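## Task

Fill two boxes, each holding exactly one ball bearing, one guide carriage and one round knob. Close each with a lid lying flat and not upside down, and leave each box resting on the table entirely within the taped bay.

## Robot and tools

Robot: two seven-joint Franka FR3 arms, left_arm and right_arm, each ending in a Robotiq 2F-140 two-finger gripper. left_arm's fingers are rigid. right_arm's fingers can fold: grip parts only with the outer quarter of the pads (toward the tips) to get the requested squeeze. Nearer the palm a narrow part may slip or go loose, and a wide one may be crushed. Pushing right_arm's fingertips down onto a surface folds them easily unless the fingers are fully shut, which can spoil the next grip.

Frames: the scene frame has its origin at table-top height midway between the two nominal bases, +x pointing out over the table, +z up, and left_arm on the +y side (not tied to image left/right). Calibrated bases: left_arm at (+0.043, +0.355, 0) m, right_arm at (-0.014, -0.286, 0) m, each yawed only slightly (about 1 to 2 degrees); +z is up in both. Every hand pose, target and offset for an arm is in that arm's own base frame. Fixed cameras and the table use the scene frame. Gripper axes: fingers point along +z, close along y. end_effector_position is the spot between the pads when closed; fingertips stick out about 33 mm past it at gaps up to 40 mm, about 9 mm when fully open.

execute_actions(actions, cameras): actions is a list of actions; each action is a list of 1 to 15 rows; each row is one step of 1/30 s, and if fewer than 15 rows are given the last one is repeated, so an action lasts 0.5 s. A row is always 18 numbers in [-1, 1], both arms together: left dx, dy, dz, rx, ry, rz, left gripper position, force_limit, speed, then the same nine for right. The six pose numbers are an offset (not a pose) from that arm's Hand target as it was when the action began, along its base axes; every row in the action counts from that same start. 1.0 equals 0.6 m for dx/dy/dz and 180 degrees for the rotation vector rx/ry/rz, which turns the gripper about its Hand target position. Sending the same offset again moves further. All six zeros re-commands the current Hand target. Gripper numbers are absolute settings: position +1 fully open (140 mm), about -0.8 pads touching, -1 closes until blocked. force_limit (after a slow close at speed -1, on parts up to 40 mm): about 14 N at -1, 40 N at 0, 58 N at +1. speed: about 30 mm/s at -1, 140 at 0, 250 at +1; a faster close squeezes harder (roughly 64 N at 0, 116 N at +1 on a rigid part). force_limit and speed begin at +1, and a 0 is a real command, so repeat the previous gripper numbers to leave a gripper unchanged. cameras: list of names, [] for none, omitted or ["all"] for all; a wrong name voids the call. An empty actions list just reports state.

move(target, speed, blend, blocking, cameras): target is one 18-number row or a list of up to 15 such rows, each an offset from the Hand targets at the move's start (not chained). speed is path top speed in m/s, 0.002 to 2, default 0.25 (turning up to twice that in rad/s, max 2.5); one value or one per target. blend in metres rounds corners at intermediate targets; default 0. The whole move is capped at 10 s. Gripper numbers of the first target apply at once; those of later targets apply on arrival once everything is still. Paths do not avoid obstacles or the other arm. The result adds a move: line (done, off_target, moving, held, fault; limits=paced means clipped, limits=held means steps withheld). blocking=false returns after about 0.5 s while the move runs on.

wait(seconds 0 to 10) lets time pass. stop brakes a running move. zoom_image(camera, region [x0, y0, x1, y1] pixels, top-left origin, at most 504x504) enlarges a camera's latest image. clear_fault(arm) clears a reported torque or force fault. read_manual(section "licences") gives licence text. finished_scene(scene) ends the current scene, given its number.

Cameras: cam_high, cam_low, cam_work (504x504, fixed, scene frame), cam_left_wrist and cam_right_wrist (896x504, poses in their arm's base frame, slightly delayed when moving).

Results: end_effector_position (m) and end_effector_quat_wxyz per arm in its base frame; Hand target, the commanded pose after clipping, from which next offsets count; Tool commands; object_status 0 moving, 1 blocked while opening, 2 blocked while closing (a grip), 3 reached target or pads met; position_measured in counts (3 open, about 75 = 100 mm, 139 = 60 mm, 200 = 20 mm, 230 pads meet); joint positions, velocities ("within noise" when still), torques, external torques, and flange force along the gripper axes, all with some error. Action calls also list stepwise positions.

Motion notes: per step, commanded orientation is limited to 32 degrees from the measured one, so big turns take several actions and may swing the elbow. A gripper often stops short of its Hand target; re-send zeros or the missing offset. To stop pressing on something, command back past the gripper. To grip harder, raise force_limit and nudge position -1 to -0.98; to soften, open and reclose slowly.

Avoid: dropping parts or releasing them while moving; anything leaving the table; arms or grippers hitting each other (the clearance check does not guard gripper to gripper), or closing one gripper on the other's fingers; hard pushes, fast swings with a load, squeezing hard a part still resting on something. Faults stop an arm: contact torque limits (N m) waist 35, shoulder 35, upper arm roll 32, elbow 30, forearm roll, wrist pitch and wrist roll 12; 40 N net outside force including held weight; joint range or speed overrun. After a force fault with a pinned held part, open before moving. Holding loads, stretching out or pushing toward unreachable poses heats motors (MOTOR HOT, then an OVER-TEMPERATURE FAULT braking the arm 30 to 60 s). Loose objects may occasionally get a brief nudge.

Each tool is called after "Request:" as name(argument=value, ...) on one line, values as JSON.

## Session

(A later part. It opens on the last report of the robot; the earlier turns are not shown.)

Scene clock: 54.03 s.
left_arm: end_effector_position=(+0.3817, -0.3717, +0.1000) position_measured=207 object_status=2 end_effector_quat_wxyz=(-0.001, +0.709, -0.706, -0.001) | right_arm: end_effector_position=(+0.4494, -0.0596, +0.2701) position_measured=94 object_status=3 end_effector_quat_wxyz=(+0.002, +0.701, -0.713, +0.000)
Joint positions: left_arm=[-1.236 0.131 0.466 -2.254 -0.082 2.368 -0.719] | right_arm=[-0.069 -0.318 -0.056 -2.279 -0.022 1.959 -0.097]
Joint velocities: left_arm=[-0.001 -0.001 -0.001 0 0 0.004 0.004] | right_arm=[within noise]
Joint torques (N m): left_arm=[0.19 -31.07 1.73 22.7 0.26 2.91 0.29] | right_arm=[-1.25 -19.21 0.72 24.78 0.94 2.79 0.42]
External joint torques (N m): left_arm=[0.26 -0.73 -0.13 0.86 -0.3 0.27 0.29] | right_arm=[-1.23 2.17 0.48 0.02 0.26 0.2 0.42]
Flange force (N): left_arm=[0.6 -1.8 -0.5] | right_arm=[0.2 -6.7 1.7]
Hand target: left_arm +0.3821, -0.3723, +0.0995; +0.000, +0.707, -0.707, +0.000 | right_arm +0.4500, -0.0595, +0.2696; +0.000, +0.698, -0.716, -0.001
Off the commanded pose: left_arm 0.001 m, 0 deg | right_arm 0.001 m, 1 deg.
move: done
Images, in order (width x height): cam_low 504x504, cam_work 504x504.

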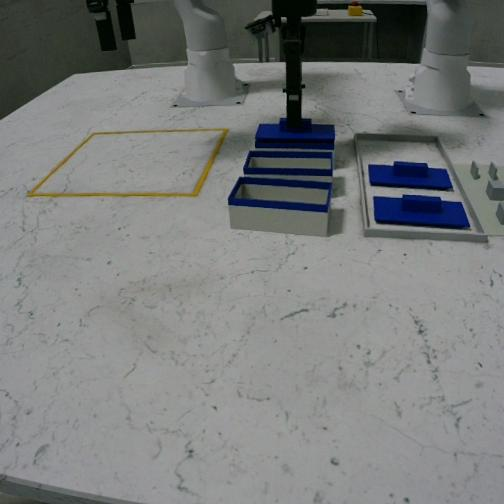

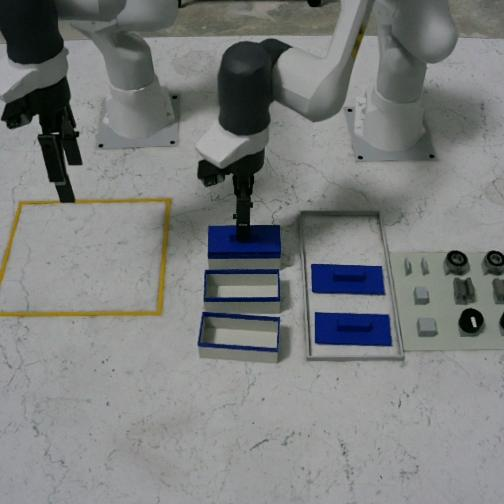

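Request:
move(target=[0,0,-0.0185,0,0,0,-1,-0.05,-1,0,0,0,0,0,0,0.28,0,-1], speed=0.02, cameras=["cam_low","cam_work"])

Request:
zoom_image(camera="cam_low", region=[230, 60, 370, 200])

Scene clock: 55.07 s.
left_arm: end_effector_position=(+0.3825, -0.3727, +0.0923) position_measured=207 object_status=2 end_effector_quat_wxyz=(+0.000, +0.709, -0.705, +0.001) | right_arm: end_effector_position=(+0.4494, -0.0596, +0.2701) position_measured=94 object_status=3 end_effector_quat_wxyz=(+0.002, +0.701, -0.713, +0.000)
Joint positions: left_arm=[-1.235 0.148 0.465 -2.259 -0.098 2.39 -0.708] | right_arm=[-0.069 -0.318 -0.056 -2.279 -0.022 1.959 -0.097]
Joint velocities: left_arm=[0 0.001 0 0.001 -0.003 0.002 0.005] | right_arm=[within noise]
Joint torques (N m): left_arm=[0.08 -28.01 1.26 21.01 0.15 3.43 0.26] | right_arm=[-1.21 -19.2 0.69 24.75 0.94 2.79 0.43]
External joint torques (N m): left_arm=[0.12 2.56 -0.87 -0.55 -0.39 0.79 0.26] | right_arm=[-1.18 2.15 0.47 0.06 0.25 0.21 0.43]
Flange force (N): left_arm=[3.9 -4.3 8.5] | right_arm=[0.2 -6.8 1.6]
Hand target: left_arm +0.3821, -0.3723, +0.0884; +0.000, +0.707, -0.707, +0.000 | right_arm +0.4500, -0.0595, +0.2696; +0.000, +0.698, -0.716, -0.001
Off the commanded pose: left_arm 0.004 m, 0 deg | right_arm 0.001 m, 1 deg.
move: off_target (left_arm)
Images, in order (width x height): cam_low 504x504, cam_work 504x504.

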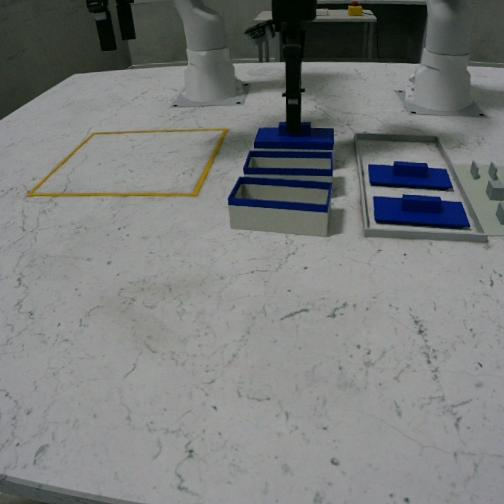

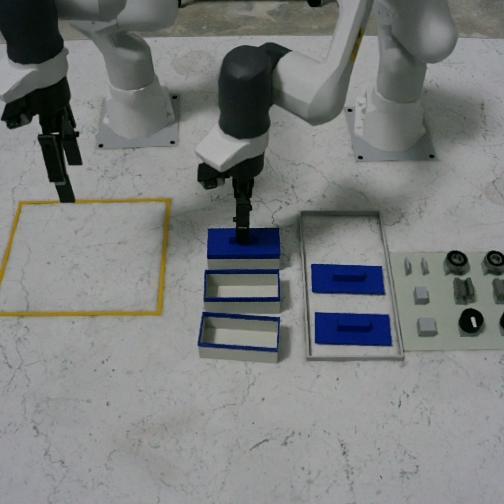

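Scaled by 3.600 from the camera's 504x504 image, which has a finer 720x720 frame.

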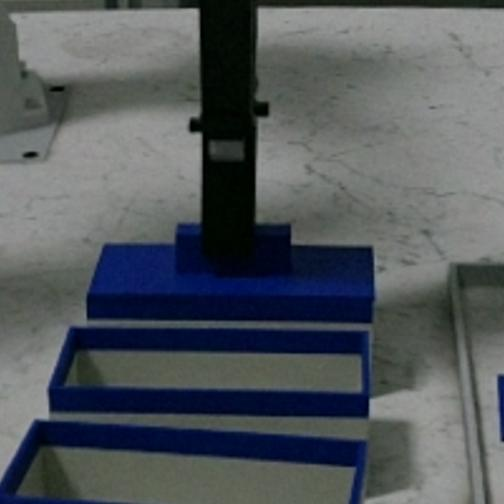

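Request:
move(target=[[0,0,0.0065,0,0,0,-1,-0.05,-1,0,0,0,0,0,0,0.28,0,-1],[0,0,0.0065,0,0,0,-0.157,-0.05,-1,0,0,0,0,0,0,0.28,0,-1],[0,0,0.1357,0,0,0,-0.157,-0.05,-1,0,0,0,0,0,0,0.28,0,-1],[0.0673,0.7272,0.0527,0,0,0.5,0.126,-0.05,0,0.0027,0.3492,-0.1993,0,0,0,0.28,0,-1],[0.0673,0.7272,-0.0623,0,0,0.5,0.126,-0.05,0,0.0027,0.5233,-0.2327,0,0,0,0.28,0,-1]], speed=[0.05,0.1,0.15,0.5,0.15], blend=[0,0,0.04,0,0], cameras=["cam_left_wrist","cam_right_wrist","cam_work"])

Scene clock: 63.50 s.
left_arm: end_effector_position=(+0.4212, +0.0638, +0.0510) position_measured=113 object_status=3 end_effector_quat_wxyz=(-0.001, +1.000, +0.002, -0.001) | right_arm: end_effector_position=(+0.4507, +0.2536, +0.1300) position_measured=94 object_status=3 end_effector_quat_wxyz=(+0.001, +0.699, -0.715, -0.002)
Joint positions: left_arm=[-0.525 -0.065 0.686 -2.637 0.08 2.583 -1.483] | right_arm=[0.141 0.028 0.371 -2.284 -0.009 2.308 0.539]
Joint velocities: left_arm=[0.001 0.001 0 0 -0.001 0.001 0.005] | right_arm=[0.001 0 0 0 -0.001 0 0.008]
Joint torques (N m): left_arm=[0 -18.45 -1.54 19.98 0.21 2.84 0.36] | right_arm=[-0.29 -25.8 1.01 22.84 0.38 2.59 0.4]
External joint torques (N m): left_arm=[0.04 0.02 -0.39 0.94 -0.25 0.2 0.36] | right_arm=[-0.25 2.87 0.71 0.54 -0.17 0.08 0.4]
Flange force (N): left_arm=[4.7 -1.0 2.0] | right_arm=[-6.5 -8.7 4.9]
Hand target: left_arm +0.4224, +0.0640, +0.0511; +0.000, +1.000, +0.000, +0.000 | right_arm +0.4516, +0.2545, +0.1300; +0.000, +0.698, -0.716, -0.001
Off the commanded pose: left_arm 0.001 m, 0 deg | right_arm 0.001 m, 0 deg.
move: done; blend cut to 0.0388 m at target 3
camera_calibration:
cam_left_wrist: T_world_to_cam=[[-0.00305124, -0.999752, 0.0220513, 0.0653395], [-0.937193, 0.0105505, 0.348652, 0.381755], [-0.348798, -0.0196025, -0.936993, 0.344333], [0, 0, 0, 1]] pos_world=[0.47808, 0.0680454, 0.188097]
cam_right_wrist: T_world_to_cam=[[-0.999497, 0.0311522, 0.00594076, 0.456534], [0.031305, 0.939184, 0.341985, -0.291772], [0.00507412, 0.341999, -0.939687, 0.172939], [0, 0, 0, 1]] pos_world=[0.464561, 0.20066, 0.259578]
Images, in order (width x height): cam_work 504x504, cam_left_wrist 896x504, cam_right_wrist 896x504.

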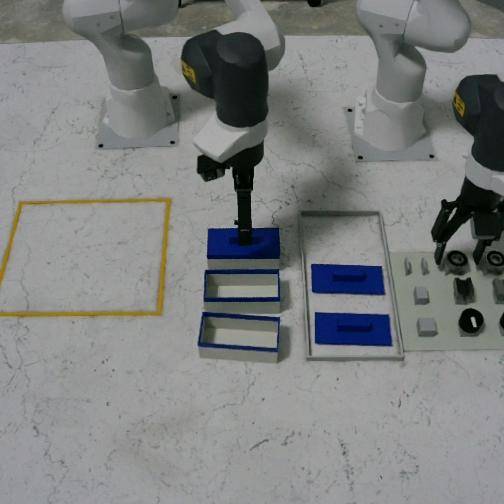

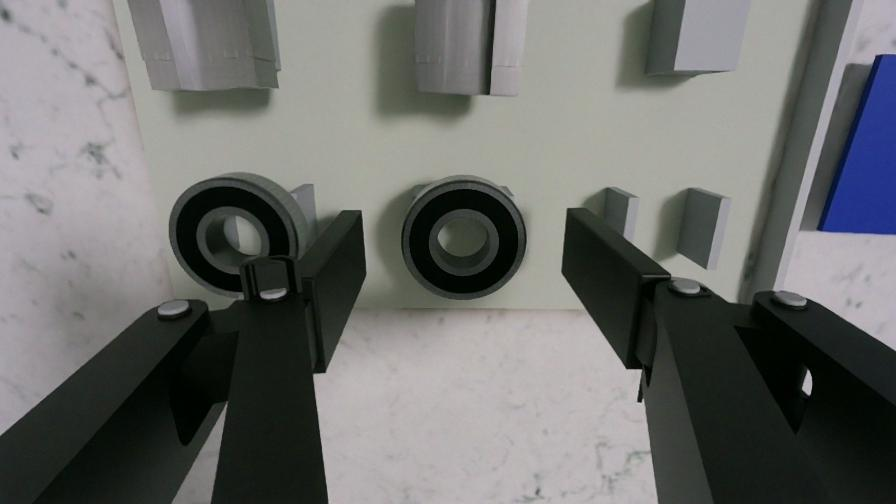

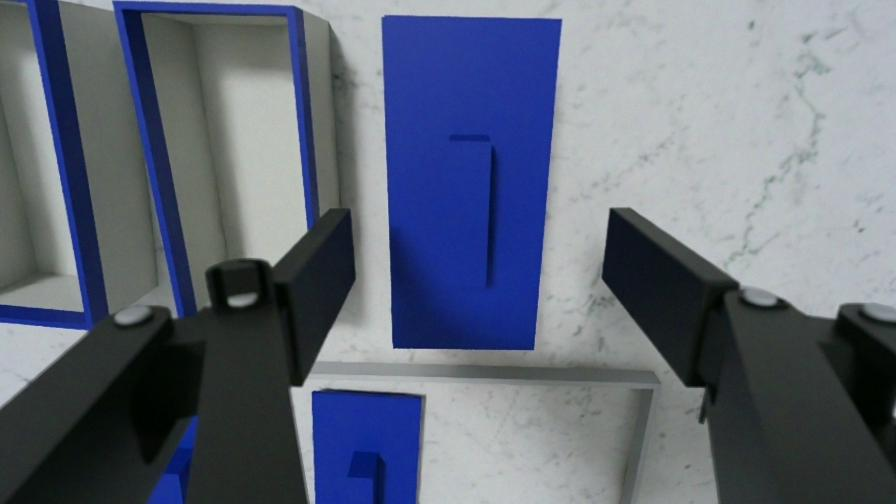

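Request:
move(target=[[0.002,0,0,0,0,0,0.126,-0.05,-1,-0.0015,0,0,0,0,-0.0025,0.28,0,-1],[0.002,0,0,0,0,0,-1,-0.05,-1,-0.0015,0,-0.06,0,0,-0.0025,0.28,0,-1],[0.002,0,0.05,0,0,0,-1,-0.05,-1,-0.0015,0,-0.1433,0,0,-0.0025,0.28,0,-1]], speed=[0.1,0.1,0.07], cameras=["cam_low","cam_right_wrist"])

Scene clock: 68.47 s.
left_arm: end_effector_position=(+0.4230, +0.0637, +0.0798) position_measured=161 object_status=2 end_effector_quat_wxyz=(+0.000, +1.000, -0.002, +0.000) | right_arm: end_effector_position=(+0.4502, +0.2545, +0.0448) position_measured=94 object_status=3 end_effector_quat_wxyz=(+0.001, +0.697, -0.717, -0.002)
Joint positions: left_arm=[-0.504 -0.151 0.67 -2.618 0.155 2.492 -1.531] | right_arm=[0.159 0.199 0.348 -2.334 -0.111 2.516 0.62]
Joint velocities: left_arm=[-0.001 -0.001 0 0.001 0.001 -0.002 -0.004] | right_arm=[0.002 0.001 -0.001 -0.002 0 0.001 0.007]
Joint torques (N m): left_arm=[0.62 -18.8 -3.53 21.65 0.93 2.46 -0.23] | right_arm=[-0.22 -29 2.53 19.75 0.23 2.83 0.52]
External joint torques (N m): left_arm=[0.7 -1.46 -0.89 1.33 0.39 -0.2 -0.23] | right_arm=[-0.24 2.93 0.3 0.11 -0.2 0.33 0.52]
Flange force (N): left_arm=[-4.0 1.2 -8.3] | right_arm=[-5.0 -6.0 8.0]
Hand target: left_arm +0.4236, +0.0640, +0.0811; +0.000, +1.000, +0.000, +0.000 | right_arm +0.4507, +0.2545, +0.0440; +0.000, +0.695, -0.719, -0.001
Off the commanded pose: left_arm 0.001 m, 0 deg | right_arm 0.001 m, 0 deg.
move: done
camera_calibration:
cam_right_wrist: T_world_to_cam=[[-0.999255, 0.0382149, 0.00546899, 0.454573], [0.0377837, 0.939097, 0.341568, -0.266201], [0.00791704, 0.34152, -0.939841, 0.0913343], [0, 0, 0, 1]] pos_world=[0.463569, 0.201425, 0.174279]
Images, in order (width x height): cam_low 504x504, cam_right_wrist 896x504.

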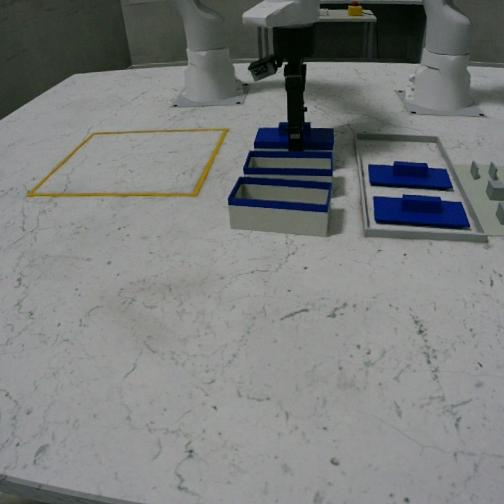

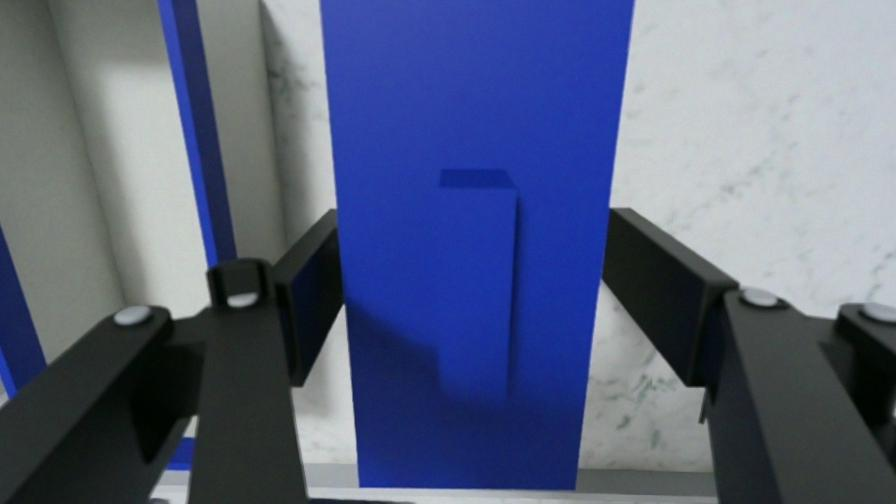

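Request:
move(target=[[0,0,0,0,0,0,-1,-0.05,-1,0,0,0,0,0,0,-1,0,-1],[0,0,0.165,0,0,0,-1,-0.05,-1,0,0,0.1,0,0,0,-1,0,-1],[0.104,-0.6842,0.165,0,0,0,-1,-0.05,-1,-0.1512,-0.5733,0.1,0,0,0.002,-1,0,-1],[0.104,-0.6842,0.0148,0,0,0,-1,-0.05,-1,-0.1512,-0.5733,0.02,0,0,0.002,-1,0,-1]], speed=[0.1,0.12,0.3,0.12], blend=[0,0.03,0,0], cameras=["cam_low","cam_right_wrist","cam_left_wrist","cam_work"])

Scene clock: 73.87 s.
left_arm: end_effector_position=(+0.4847, -0.3446, +0.0886) position_measured=161 object_status=2 end_effector_quat_wxyz=(-0.003, +1.000, -0.002, -0.002) | right_arm: end_effector_position=(+0.3568, -0.0892, +0.0548) position_measured=126 object_status=2 end_effector_quat_wxyz=(+0.004, +0.696, -0.718, -0.003)
Joint positions: left_arm=[-0.785 0.305 0.174 -2.023 -0.067 2.317 -2.142] | right_arm=[-0.053 -0.22 -0.209 -2.811 -0.09 2.584 -0.148]
Joint velocities: left_arm=[0 -0.001 0 -0.001 0.001 0.003 -0.001] | right_arm=[0 0 -0.002 -0.001 0 0.004 -0.006]
Joint torques (N m): left_arm=[0.07 -41.47 1.84 23.56 0.45 2.9 -0.06] | right_arm=[-0.17 -17.27 0.88 20.21 0.65 3.12 -0.1]
External joint torques (N m): left_arm=[0.02 -2.06 -0.21 1.36 -0.23 0.31 -0.06] | right_arm=[-0.24 1.28 0.01 1.49 0.26 0.55 -0.1]
Flange force (N): left_arm=[-0.4 -0.1 -3.3] | right_arm=[2.0 -8.3 5.4]
Hand target: left_arm +0.4860, -0.3465, +0.0899; +0.000, +1.000, +0.000, +0.000 | right_arm +0.3600, -0.0895, +0.0560; +0.000, +0.698, -0.716, -0.001
Off the commanded pose: left_arm 0.003 m, 0 deg | right_arm 0.003 m, 1 deg.
move: done
camera_calibration:
cam_left_wrist: T_world_to_cam=[[-0.0103029, -0.999804, 0.016933, -0.339664], [-0.936604, 0.0155801, 0.350044, 0.433829], [-0.350239, -0.0122531, -0.93658, 0.396955], [0, 0, 0, 1]] pos_world=[0.541856, -0.341493, 0.225673]
cam_right_wrist: T_world_to_cam=[[-0.999091, 0.0410832, 0.0114133, 0.374344], [0.0425151, 0.93944, 0.340067, 0.0550267], [0.00324889, 0.340243, -0.940332, 0.220491], [0, 0, 0, 1]] pos_world=[0.370948, -0.142094, 0.18435]
Images, in order (width x height): cam_low 504x504, cam_work 504x504, cam_left_wrist 896x504, cam_right_wrist 896x504.

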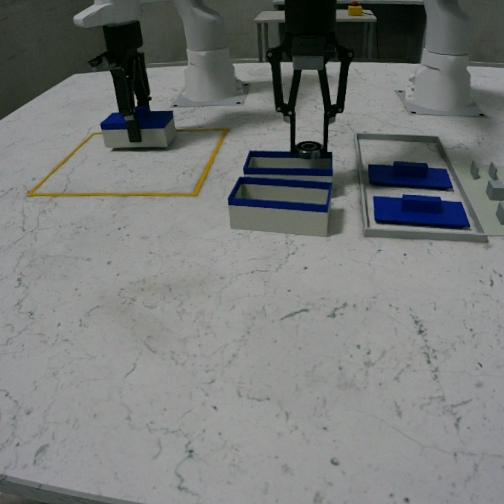

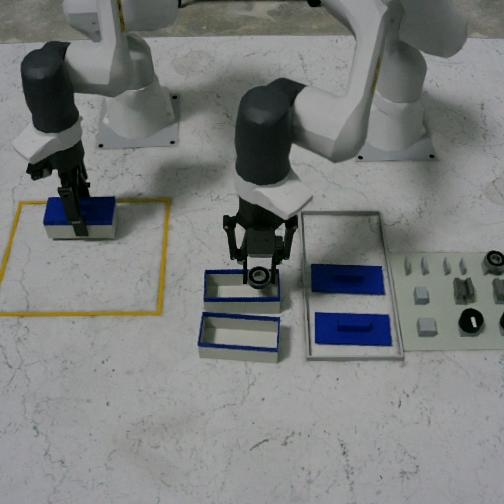

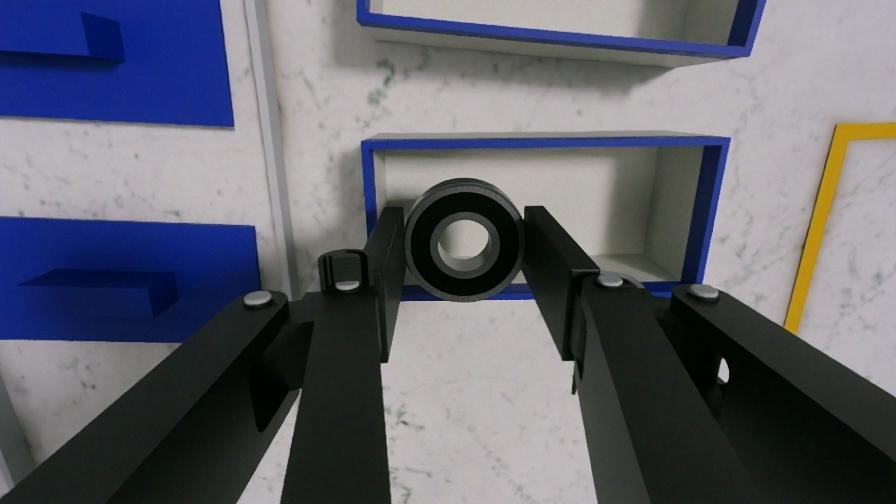

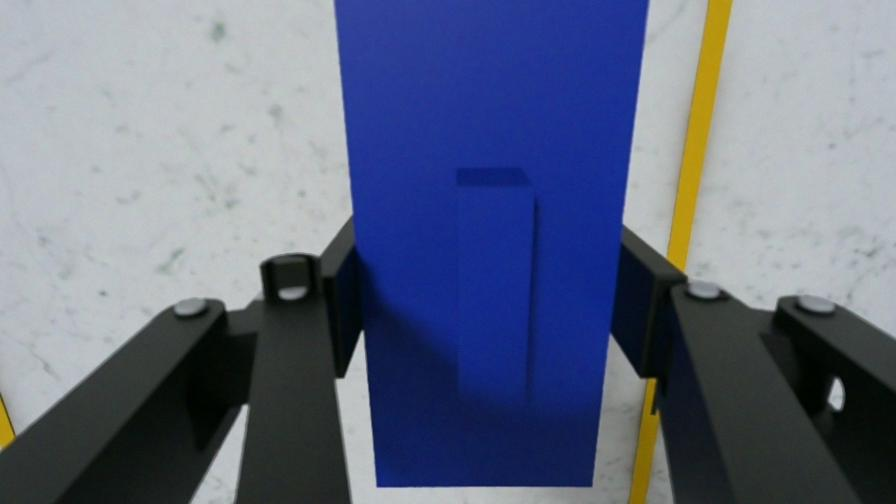

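Request:
move(target=[[0.0025,-0.0075,0,0,0,0,-1,-0.05,-1,0,0,0,0,0,0,-1,0,-1],[0.0025,-0.0075,-0.0725,0,0,0,-1,-0.05,-1,0,0,-0.0125,0,0,0,-1,0,-1],[0.0025,-0.0075,-0.0975,0,0,0,-1,-0.05,-1,0,0,-0.021,0,0,0,-1,0,-1]], speed=[0.05,0.12,0.02], cameras=["cam_low","cam_left_wrist"])

Request:
zoom_image(camera="cam_low", region=[20, 60, 240, 210])

Scene clock: 75.83 s.
left_arm: end_effector_position=(+0.4868, -0.3502, +0.0315) position_measured=161 object_status=2 end_effector_quat_wxyz=(-0.002, +1.000, +0.002, -0.001) | right_arm: end_effector_position=(+0.3585, -0.0897, +0.0442) position_measured=126 object_status=2 end_effector_quat_wxyz=(+0.002, +0.697, -0.717, -0.002)
Joint positions: left_arm=[-0.781 0.415 0.16 -2.027 -0.094 2.432 -2.136] | right_arm=[-0.044 -0.184 -0.218 -2.813 -0.084 2.627 -0.158]
Joint velocities: left_arm=[0.001 0 -0.001 0.001 0 0.004 0] | right_arm=[within noise]
Joint torques (N m): left_arm=[0.61 -43.21 1.93 22.02 0.31 2.86 0.32] | right_arm=[0.05 -15.58 1 18.16 0.71 3.61 0.12]
External joint torques (N m): left_arm=[0.74 -1.42 -0.53 0.91 -0.29 0.22 0.32] | right_arm=[0.08 3.61 0.32 0.07 0.34 1.04 0.12]
Flange force (N): left_arm=[1.0 -1.0 -1.8] | right_arm=[1.0 -10.8 15.6]
Hand target: left_arm +0.4875, -0.3510, +0.0314; +0.000, +1.000, +0.000, +0.000 | right_arm +0.3600, -0.0895, +0.0434; +0.000, +0.698, -0.716, -0.001
Off the commanded pose: left_arm 0.001 m, 0 deg | right_arm 0.002 m, 0 deg.
move: done
camera_calibration:
cam_left_wrist: T_world_to_cam=[[-0.00391669, -0.999821, 0.0185263, -0.347403], [-0.937525, 0.0101167, 0.347771, 0.454455], [-0.347896, -0.0160067, -0.937396, 0.341687], [0, 0, 0, 1]] pos_world=[0.543573, -0.346469, 0.168686]
Images, in order (width x height): cam_low 504x504, cam_left_wrist 896x504.

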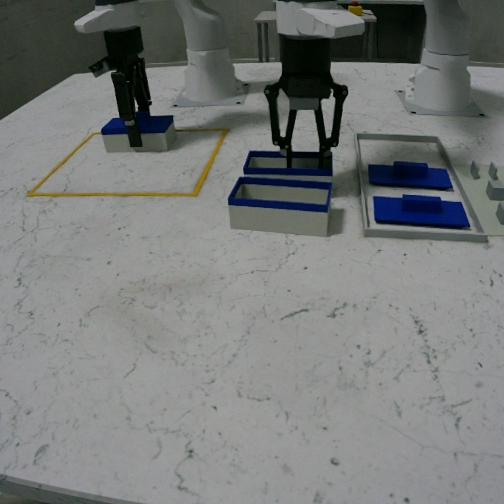

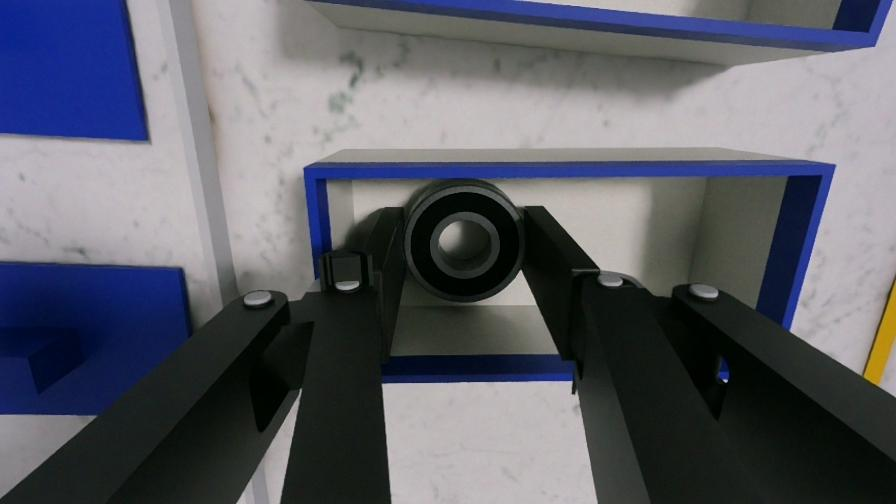

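Scaled by 2.291 from the camera's 504x504 image, which has a finer 720x720 frame.

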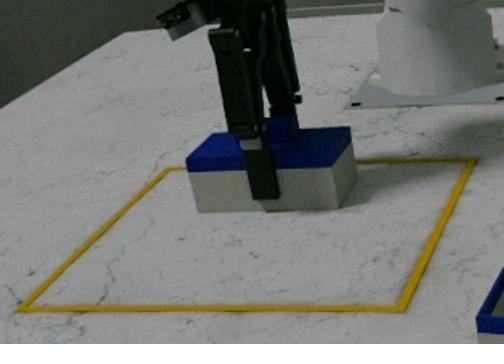

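Request:
move(target=[[0,0,-0.0065,0,0,0,-1,-0.05,-1,0,0,0,0,0,0,-1,0,-1],[0,0,-0.005,0,0,0,-0.1,-0.05,-1,0,0,0.002,0,0,0,0.28,0,-1],[0,0,0.23,0,0,0,-0.1,-0.05,-1,0,0,0.2,0,0,0,0.28,0,-1],[0.0058,0.6892,0.1477,0,0,0,0.126,-0.05,0,0.15,0.05,0.344,0,0,0,0.28,0,-1],[0.0058,0.6892,0.0327,0,0,0,0.126,-0.05,0,0.15,0.05,0.344,0,0,0,0.28,0,-1]], speed=[0.02,0.2,0.2,0.45,0.14], blend=[0,0,0.04,0,0], cameras=["cam_left_wrist","cam_work"])

Scene clock: 83.27 s.
left_arm: end_effector_position=(+0.4895, +0.0623, +0.0510) position_measured=113 object_status=3 end_effector_quat_wxyz=(-0.001, +1.000, +0.002, -0.001) | right_arm: end_effector_position=(+0.4503, -0.0609, +0.2502) position_measured=94 object_status=3 end_effector_quat_wxyz=(+0.000, +0.700, -0.714, +0.002)
Joint positions: left_arm=[-0.425 0.137 0.543 -2.414 -0.12 2.525 -1.364] | right_arm=[-0.017 -0.308 -0.107 -2.321 -0.039 2.017 -0.082]
Joint velocities: left_arm=[0.001 0 -0.001 0.001 0 0 0.004] | right_arm=[within noise]
Joint torques (N m): left_arm=[0.6 -27.5 1.52 20.92 0.24 2.88 0.29] | right_arm=[-0.67 -18.77 1.35 24.82 1 2.34 0.41]
External joint torques (N m): left_arm=[0.56 -0.26 -0.71 1.21 -0.25 0.23 0.29] | right_arm=[-0.65 2.51 0.67 0.45 0.33 -0.23 0.41]
Flange force (N): left_arm=[4.8 -1.4 1.5] | right_arm=[-0.3 -9.0 0.3]
Hand target: left_arm +0.4910, +0.0625, +0.0511; +0.000, +1.000, +0.000, +0.000 | right_arm +0.4500, -0.0595, +0.2498; +0.000, +0.698, -0.716, -0.001
Off the commanded pose: left_arm 0.001 m, 0 deg | right_arm 0.002 m, 0 deg.
move: done
camera_calibration:
cam_left_wrist: T_world_to_cam=[[-0.00234726, -0.999757, 0.0219092, 0.0636924], [-0.937009, 0.00985174, 0.349165, 0.445729], [-0.349296, -0.0197096, -0.936805, 0.368405], [0, 0, 0, 1]] pos_world=[0.546485, 0.0665468, 0.188095]
Images, in order (width x height): cam_work 504x504, cam_left_wrist 896x504.

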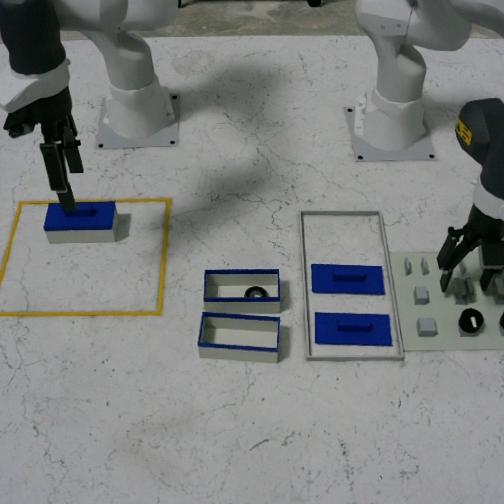

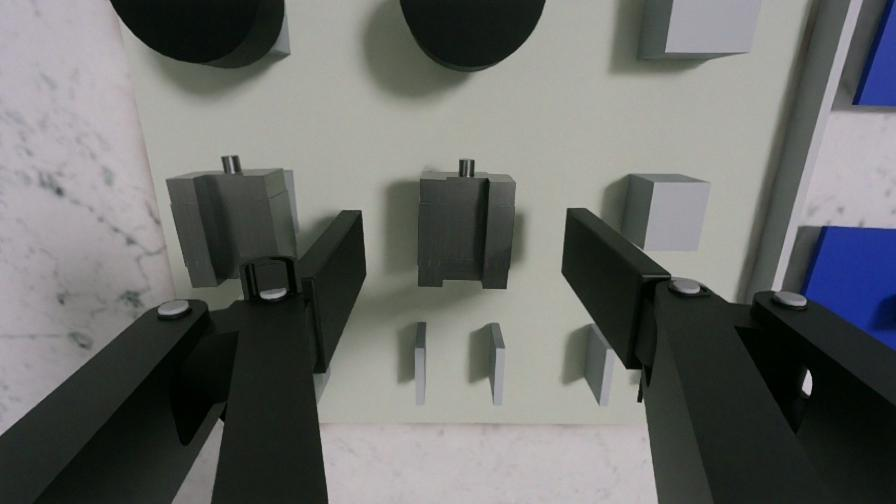

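Request:
move(target=[[0,0,0,0,0,0,-1,-0.05,-1,0,0,0,0,0,0,0.28,0,-1],[0,0,0.06,0,0,0,-1,-0.05,-1,0,0,0,0,0,0,0.28,0,-1],[0,0,0.18,0,0,0,-1,-0.05,-1,0,0,0,0,0,0,0.28,0,-1],[-0.0233,-0.7867,0.18,0,0,0,-1,-0.05,-1,0,0,0,0,0,0,0.28,0,-1],[-0.0233,-0.7867,0.07,0,0,0,-1,-0.05,-1,0,0,0,0,0,0,0.28,0,-1],[-0.0233,-0.7867,-0.0167,0,0,0,-1,-0.05,-1,0,0,0,0,0,0,0.28,0,-1]], speed=[0.2,0.1,0.2,0.45,0.15,0.08], blend=[0,0.01,0.05,0.01,0,0], cameras=["cam_left_wrist"])

Scene clock: 89.40 s.
left_arm: end_effector_position=(+0.4762, -0.4074, +0.0399) position_measured=180 object_status=2 end_effector_quat_wxyz=(-0.003, +1.000, -0.001, -0.001) | right_arm: end_effector_position=(+0.4504, -0.0609, +0.2503) position_measured=94 object_status=3 end_effector_quat_wxyz=(+0.000, +0.700, -0.714, +0.002)
Joint positions: left_arm=[-0.849 0.469 0.149 -1.912 -0.092 2.368 -2.218] | right_arm=[-0.017 -0.308 -0.107 -2.321 -0.038 2.017 -0.082]
Joint velocities: left_arm=[0 0.001 0 0.001 -0.001 0.003 0] | right_arm=[within noise]
Joint torques (N m): left_arm=[0.1 -45.99 2.62 22.98 0.4 2.95 -0.04] | right_arm=[-0.75 -18.77 1.31 24.71 0.97 2.38 0.4]
External joint torques (N m): left_arm=[0.1 -2.09 -0.1 1.29 -0.25 0.35 -0.04] | right_arm=[-0.7 2.68 0.67 0.2 0.3 -0.22 0.4]
Flange force (N): left_arm=[-0.3 -0.3 -3.1] | right_arm=[-0.3 -8.8 1.0]
Hand target: left_arm +0.4770, -0.4095, +0.0410; +0.000, +1.000, +0.000, +0.000 | right_arm +0.4500, -0.0595, +0.2498; +0.000, +0.698, -0.716, -0.001
Off the commanded pose: left_arm 0.003 m, 0 deg | right_arm 0.002 m, 0 deg.
move: done; blend cut to 0.036 m at target 3
camera_calibration:
cam_left_wrist: T_world_to_cam=[[-0.00905527, -0.999816, 0.0168904, -0.402278], [-0.936985, 0.0143833, 0.349073, 0.443562], [-0.349252, -0.0126651, -0.936943, 0.346997], [0, 0, 0, 1]] pos_world=[0.533157, -0.404189, 0.177075]
Images, in order (width x height): cam_left_wrist 896x504.

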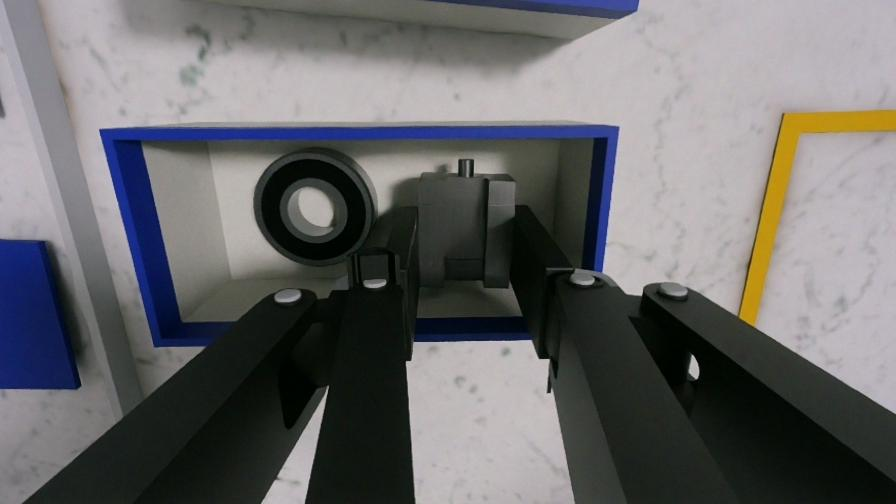

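Request:
move(target=[[0,0,-0.016,0,0,0,-1,-0.05,-1,0,0,0,0,0,0,0.28,0,-1],[0,0,-0.0155,0,0,0,-0.27,-0.05,-1,0,0,0,0,0,0,0.28,0,-1],[0,0,0.22,0,0,0,-0.27,-0.05,-1,0,0,0,0,0,0,0.28,0,-1],[0.1667,0.7817,0.1467,0,0,0,0.126,-0.05,0,0,0,0,0,0,0,0.28,0,-1],[0.1667,0.7817,0.0317,0,0,0,0.126,-0.05,0,0,0,0,0,0,0,0.28,0,-1]], speed=[0.03,0.1,0.2,0.45,0.14], blend=[0,0,0.04,0,0], cameras=["cam_left_wrist","cam_work"])

Scene clock: 96.43 s.
left_arm: end_effector_position=(+0.5755, +0.0596, +0.0597) position_measured=113 object_status=3 end_effector_quat_wxyz=(-0.001, +1.000, +0.002, -0.002) | right_arm: end_effector_position=(+0.4504, -0.0609, +0.2503) position_measured=94 object_status=3 end_effector_quat_wxyz=(+0.000, +0.700, -0.714, +0.002)
Joint positions: left_arm=[-0.274 0.33 0.385 -2.101 -0.177 2.398 -1.353] | right_arm=[-0.017 -0.308 -0.107 -2.321 -0.038 2.017 -0.082]
Joint velocities: left_arm=[0 0.001 0 -0.001 0.001 0.002 0.006] | right_arm=[within noise]
Joint torques (N m): left_arm=[0.62 -38.29 3.69 22.05 0.34 2.86 0.32] | right_arm=[-0.72 -18.85 1.33 24.66 0.96 2.38 0.38]
External joint torques (N m): left_arm=[0.6 -1.06 -0.61 0.79 -0.24 0.2 0.32] | right_arm=[-0.57 2.45 0.8 0.26 0.29 -0.2 0.38]
Flange force (N): left_arm=[1.0 -1.2 -0.7] | right_arm=[-0.6 -8.3 0.7]
Hand target: left_arm +0.5771, +0.0595, +0.0601; +0.000, +1.000, +0.000, +0.000 | right_arm +0.4500, -0.0595, +0.2498; +0.000, +0.698, -0.716, -0.001
Off the commanded pose: left_arm 0.002 m, 0 deg | right_arm 0.002 m, 0 deg.
move: done
camera_calibration:
cam_left_wrist: T_world_to_cam=[[-0.00225657, -0.999778, 0.0209293, 0.0610404], [-0.936644, 0.0094442, 0.350155, 0.523037], [-0.350275, -0.0188131, -0.936458, 0.406969], [0, 0, 0, 1]] pos_world=[0.632589, 0.0637436, 0.196688]
Images, in order (width x height): cam_work 504x504, cam_left_wrist 896x504.

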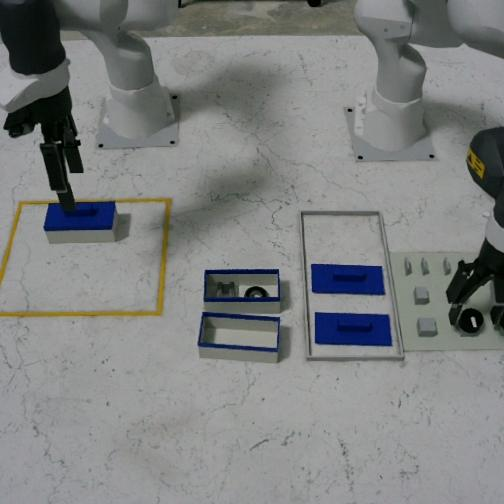

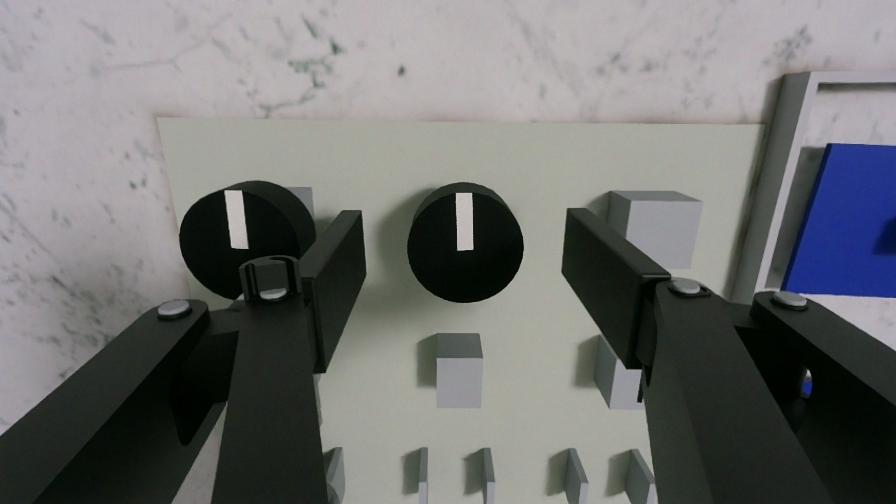

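Request:
move(target=[[0,0,0,0,0,0,-1,-0.05,-1,0,0,0,0,0,0,0.28,0,-1],[0,0,0.06,0,0,0,-1,-0.05,-1,0,0,0,0,0,0,0.28,0,-1],[0,0,0.17,0,0,0,-1,-0.05,-1,0,0,0,0,0,0,0.28,0,-1],[-0.1468,-0.6842,0.17,0,0,0,-1,-0.05,-1,0,0,0,0,0,0,0.28,0,-1],[-0.1468,-0.6842,0.07,0,0,0,-1,-0.05,-1,0,0,0,0,0,0,0.28,0,-1],[-0.1468,-0.6842,-0.001,0,0,0,-1,-0.05,-1,0,0,0,0,0,0,0.28,0,-1]], speed=[0.2,0.1,0.2,0.45,0.15,0.08], blend=[0,0.01,0.05,0.01,0,0], cameras=["cam_left_wrist"])

Scene clock: 101.43 s.
left_arm: end_effector_position=(+0.4887, -0.3491, +0.0591) position_measured=166 object_status=2 end_effector_quat_wxyz=(-0.002, +1.000, -0.002, -0.001) | right_arm: end_effector_position=(+0.4504, -0.0609, +0.2503) position_measured=94 object_status=3 end_effector_quat_wxyz=(+0.000, +0.700, -0.714, +0.002)
Joint positions: left_arm=[-0.766 0.367 0.151 -2.017 -0.074 2.374 -2.139] | right_arm=[-0.017 -0.308 -0.107 -2.321 -0.038 2.017 -0.082]
Joint velocities: left_arm=[0.001 -0.001 0.001 0 0.001 0.004 -0.003] | right_arm=[within noise]
Joint torques (N m): left_arm=[-0.04 -42.58 1.99 22.73 0.4 2.8 -0.1] | right_arm=[-0.71 -18.81 1.3 24.7 0.95 2.39 0.39]
External joint torques (N m): left_arm=[0.16 -1.75 0.01 1.13 -0.25 0.21 -0.1] | right_arm=[-0.72 2.47 0.6 0.29 0.28 -0.19 0.39]
Flange force (N): left_arm=[-0.1 -0.1 -2.9] | right_arm=[-0.2 -8.4 0.7]
Hand target: left_arm +0.4890, -0.3510, +0.0595; +0.000, +1.000, +0.000, +0.000 | right_arm +0.4500, -0.0595, +0.2498; +0.000, +0.698, -0.716, -0.001
Off the commanded pose: left_arm 0.002 m, 0 deg | right_arm 0.002 m, 0 deg.
move: done; blend cut to 0.033 m at target 3
camera_calibration:
cam_left_wrist: T_world_to_cam=[[-0.0111831, -0.999768, 0.0183899, -0.343218], [-0.937221, 0.0168906, 0.348326, 0.448768], [-0.348556, -0.0133401, -0.937193, 0.369496], [0, 0, 0, 1]] pos_world=[0.545546, -0.34579, 0.196283]
Images, in order (width x height): cam_left_wrist 896x504.

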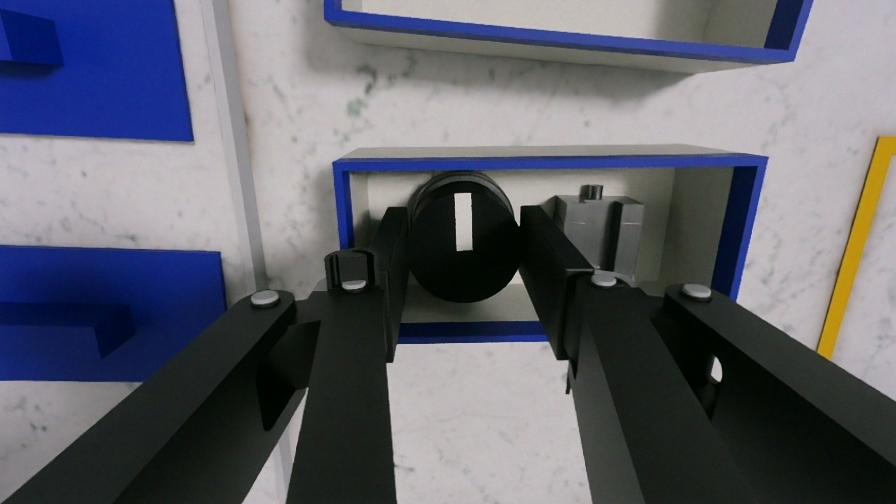

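Request:
move(target=[[0.001,0,-0.0125,0,0,0,-1,-0.05,-1,0,0,0,0,0,0,0.28,0,-1],[0.001,0,-0.009,0,0,0,-0.157,-0.05,-1,0,0,0,0,0,0,0.28,0,-1],[0.001,0,0.14,0,0,0,-0.157,-0.05,-1,0,0,0,0,0,0,0.28,0,-1],[-0.0733,0.3133,0.1,0,0,-0.5255,-0.157,-0.05,-1,0,0,0,0,0,0,0.28,0,-1]], speed=[0.03,0.05,0.15,0.5], blend=[0,0,0.03,0], cameras=["cam_left_wrist","cam_work"])

Request:
zoom_image(camera="cam_work", region=[190, 250, 300, 320])

Scene clock: 107.40 s.
left_arm: end_effector_position=(+0.4456, -0.1631, +0.1199) position_measured=149 object_status=3 end_effector_quat_wxyz=(-0.002, +0.680, -0.733, +0.002) | right_arm: end_effector_position=(+0.4504, -0.0609, +0.2503) position_measured=94 object_status=3 end_effector_quat_wxyz=(+0.000, +0.700, -0.714, +0.002)
Joint positions: left_arm=[-0.627 -0.082 0.276 -2.445 0.034 2.37 -0.301] | right_arm=[-0.017 -0.308 -0.107 -2.321 -0.038 2.017 -0.082]
Joint velocities: left_arm=[0.002 0 0 0 -0.001 0 0.006] | right_arm=[within noise]
Joint torques (N m): left_arm=[0.03 -25.79 -0.98 23.19 0.29 2.35 0.32] | right_arm=[-0.73 -18.82 1.33 24.72 0.95 2.39 0.43]
External joint torques (N m): left_arm=[0.1 -0.1 -0.21 1.2 -0.25 -0.28 0.32] | right_arm=[-0.71 2.55 0.66 0.3 0.28 -0.19 0.43]
Flange force (N): left_arm=[0.7 -4.2 -1.7] | right_arm=[-0.3 -8.7 0.8]
Hand target: left_arm +0.4450, -0.1630, +0.1195; +0.000, +0.679, -0.735, +0.000 | right_arm +0.4500, -0.0595, +0.2498; +0.000, +0.698, -0.716, -0.001
Off the commanded pose: left_arm 0.001 m, 0 deg | right_arm 0.002 m, 0 deg.
move: done
camera_calibration:
cam_left_wrist: T_world_to_cam=[[-0.996425, 0.0823969, 0.018644, 0.456548], [0.0837419, 0.934259, 0.346622, 0.0789043], [0.0111423, 0.346944, -0.93782, 0.312482], [0, 0, 0, 1]] pos_world=[0.444826, -0.219749, 0.257189]
Images, in order (width x height): cam_work 504x504, cam_left_wrist 896x504.

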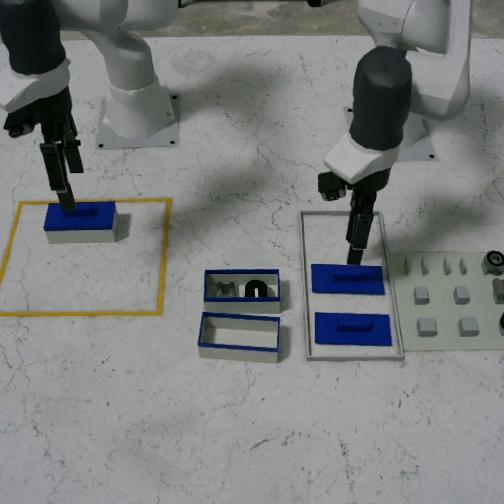

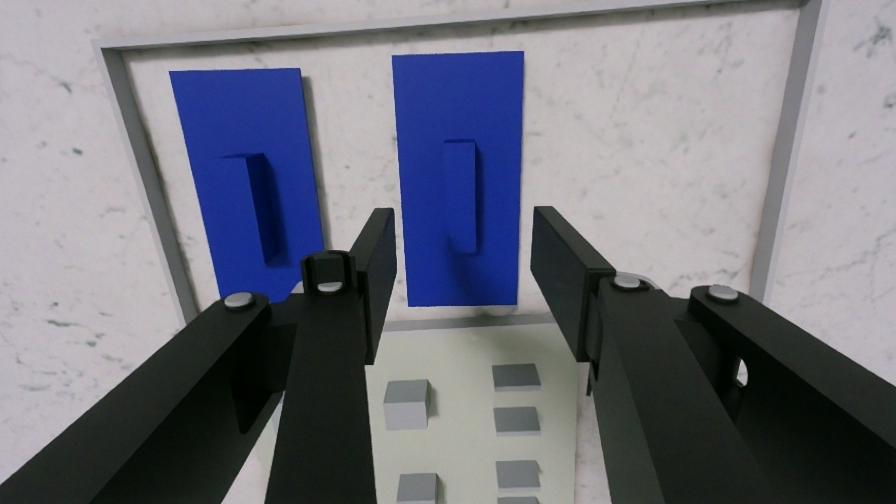

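Scaled by 4.582 from the camera's 504x504 image, which has a finer 720x720 frame.

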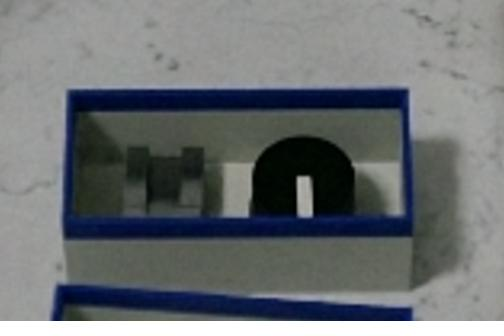

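Request:
move(target=[[0.0042,-0.0042,0,0,0,0.002,-0.157,-0.05,-1,0,0,0,0,0,0,0.28,0,-1],[0.0042,-0.0042,-0.1192,0,0,0.002,-0.157,-0.05,-1,0,0,0,0,0,0,0.28,0,-1],[0.0042,-0.0042,-0.1192,0,0,0.002,-1,-0.05,-1,0,0,0,0,0,0,0.28,0,-1],[0.0042,-0.0042,-0.04,0,0,0.002,-1,-0.05,-1,0,0,0,0,0,0,0.28,0,-1],[0.0042,-0.0042,0.0508,0,0,0.002,-1,-0.05,-1,0,0,0,0,0,0,0.28,0,-1],[0.0717,-0.3615,0.0508,0,0,0.0255,-1,-0.05,-1,0,0,0,0,0,0,0.28,0,-1],[0.0717,-0.3615,-0.0217,0,0,0.0255,-1,-0.05,-1,0,0,0,0,0,0,0.28,0,-1]], speed=[0.1,0.12,0.1,0.1,0.2,0.35,0.12], blend=[0,0,0,0.01,0.04,0,0], cameras=["cam_left_wrist","cam_work","cam_low"])

Request:
zoom_image(camera="cam_low", region=[220, 80, 360, 220])

Request:
zoom_image(camera="cam_work", region=[190, 240, 300, 330])

Request:
zoom_image(camera="cam_left_wrist", region=[340, 10, 600, 250])

Scene clock: 113.47 s.
left_arm: end_effector_position=(+0.4869, -0.3785, +0.1050) position_measured=207 object_status=2 end_effector_quat_wxyz=(+0.000, +0.705, -0.709, -0.003) | right_arm: end_effector_position=(+0.4504, -0.0608, +0.2503) position_measured=94 object_status=3 end_effector_quat_wxyz=(+0.000, +0.700, -0.714, +0.002)
Joint positions: left_arm=[-0.792 0.337 0.14 -1.926 -0.058 2.254 -0.617] | right_arm=[-0.017 -0.308 -0.107 -2.321 -0.038 2.017 -0.082]
Joint velocities: left_arm=[0 0.001 0 0.001 0.001 0.002 -0.006] | right_arm=[within noise]
Joint torques (N m): left_arm=[-0.13 -43.43 1.77 24.07 0.42 2.9 -0.14] | right_arm=[-0.71 -18.84 1.32 24.63 0.94 2.4 0.44]
External joint torques (N m): left_arm=[-0.34 -2.14 -0.24 1.17 -0.19 0.29 -0.13] | right_arm=[-0.68 2.5 0.66 0.21 0.27 -0.18 0.44]
Flange force (N): left_arm=[-0.3 1.6 -3.2] | right_arm=[-0.4 -8.3 0.9]
Hand target: left_arm +0.4880, -0.3799, +0.1064; +0.000, +0.707, -0.707, +0.000 | right_arm +0.4500, -0.0595, +0.2498; +0.000, +0.698, -0.716, -0.001
Off the commanded pose: left_arm 0.002 m, 1 deg | right_arm 0.002 m, 0 deg.
move: done; blend cut to 0.0272 m at target 5
camera_calibration:
cam_left_wrist: T_world_to_cam=[[-0.999561, 0.013712, 0.0262663, 0.490533], [0.0220534, 0.936323, 0.350447, 0.312355], [-0.0197884, 0.350873, -0.936214, 0.389181], [0, 0, 0, 1]] pos_world=[0.491131, -0.435745, 0.242008]
Images, in order (width x height): cam_low 504x504, cam_work 504x504, cam_left_wrist 896x504.

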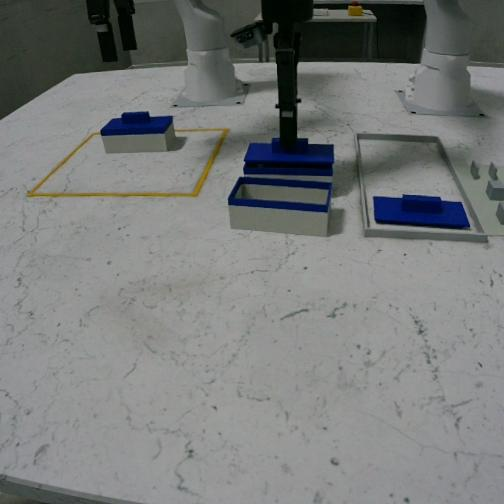

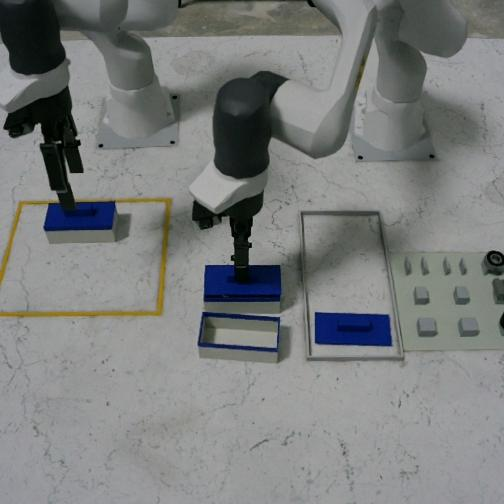

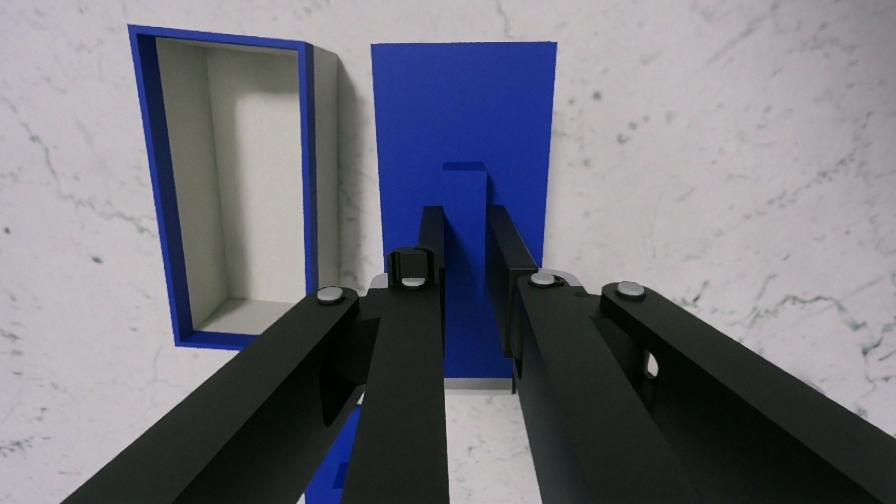

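Scaled by 3.600 from the camera's 504x504 image, which has a finer 720x720 frame.

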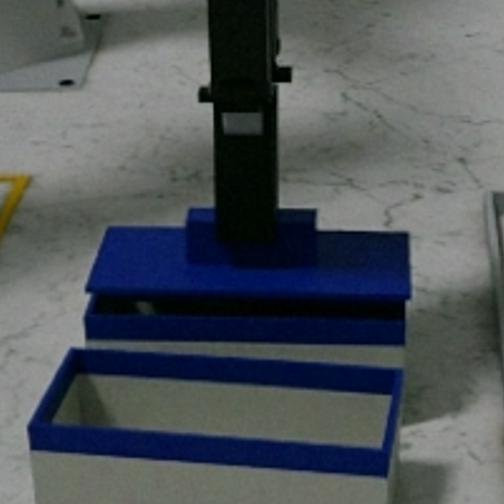

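Scaled by 4.582 from the camera's 504x504 image, which has a finer 720x720 frame.

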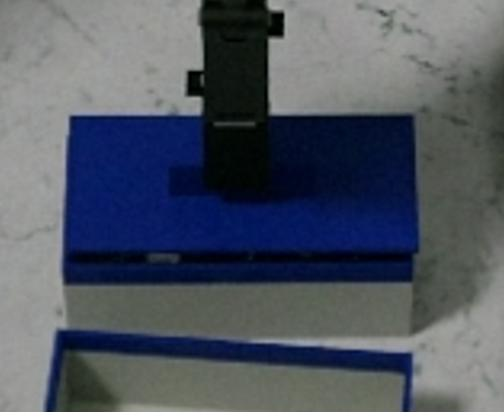

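Scaled by 1.938 from the camera's 896x504 image, which has a finer 1280x720 frame.

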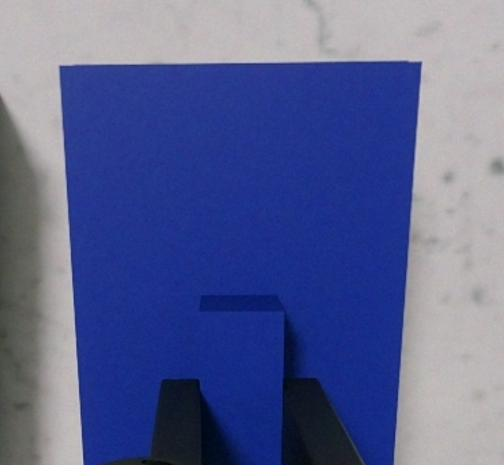

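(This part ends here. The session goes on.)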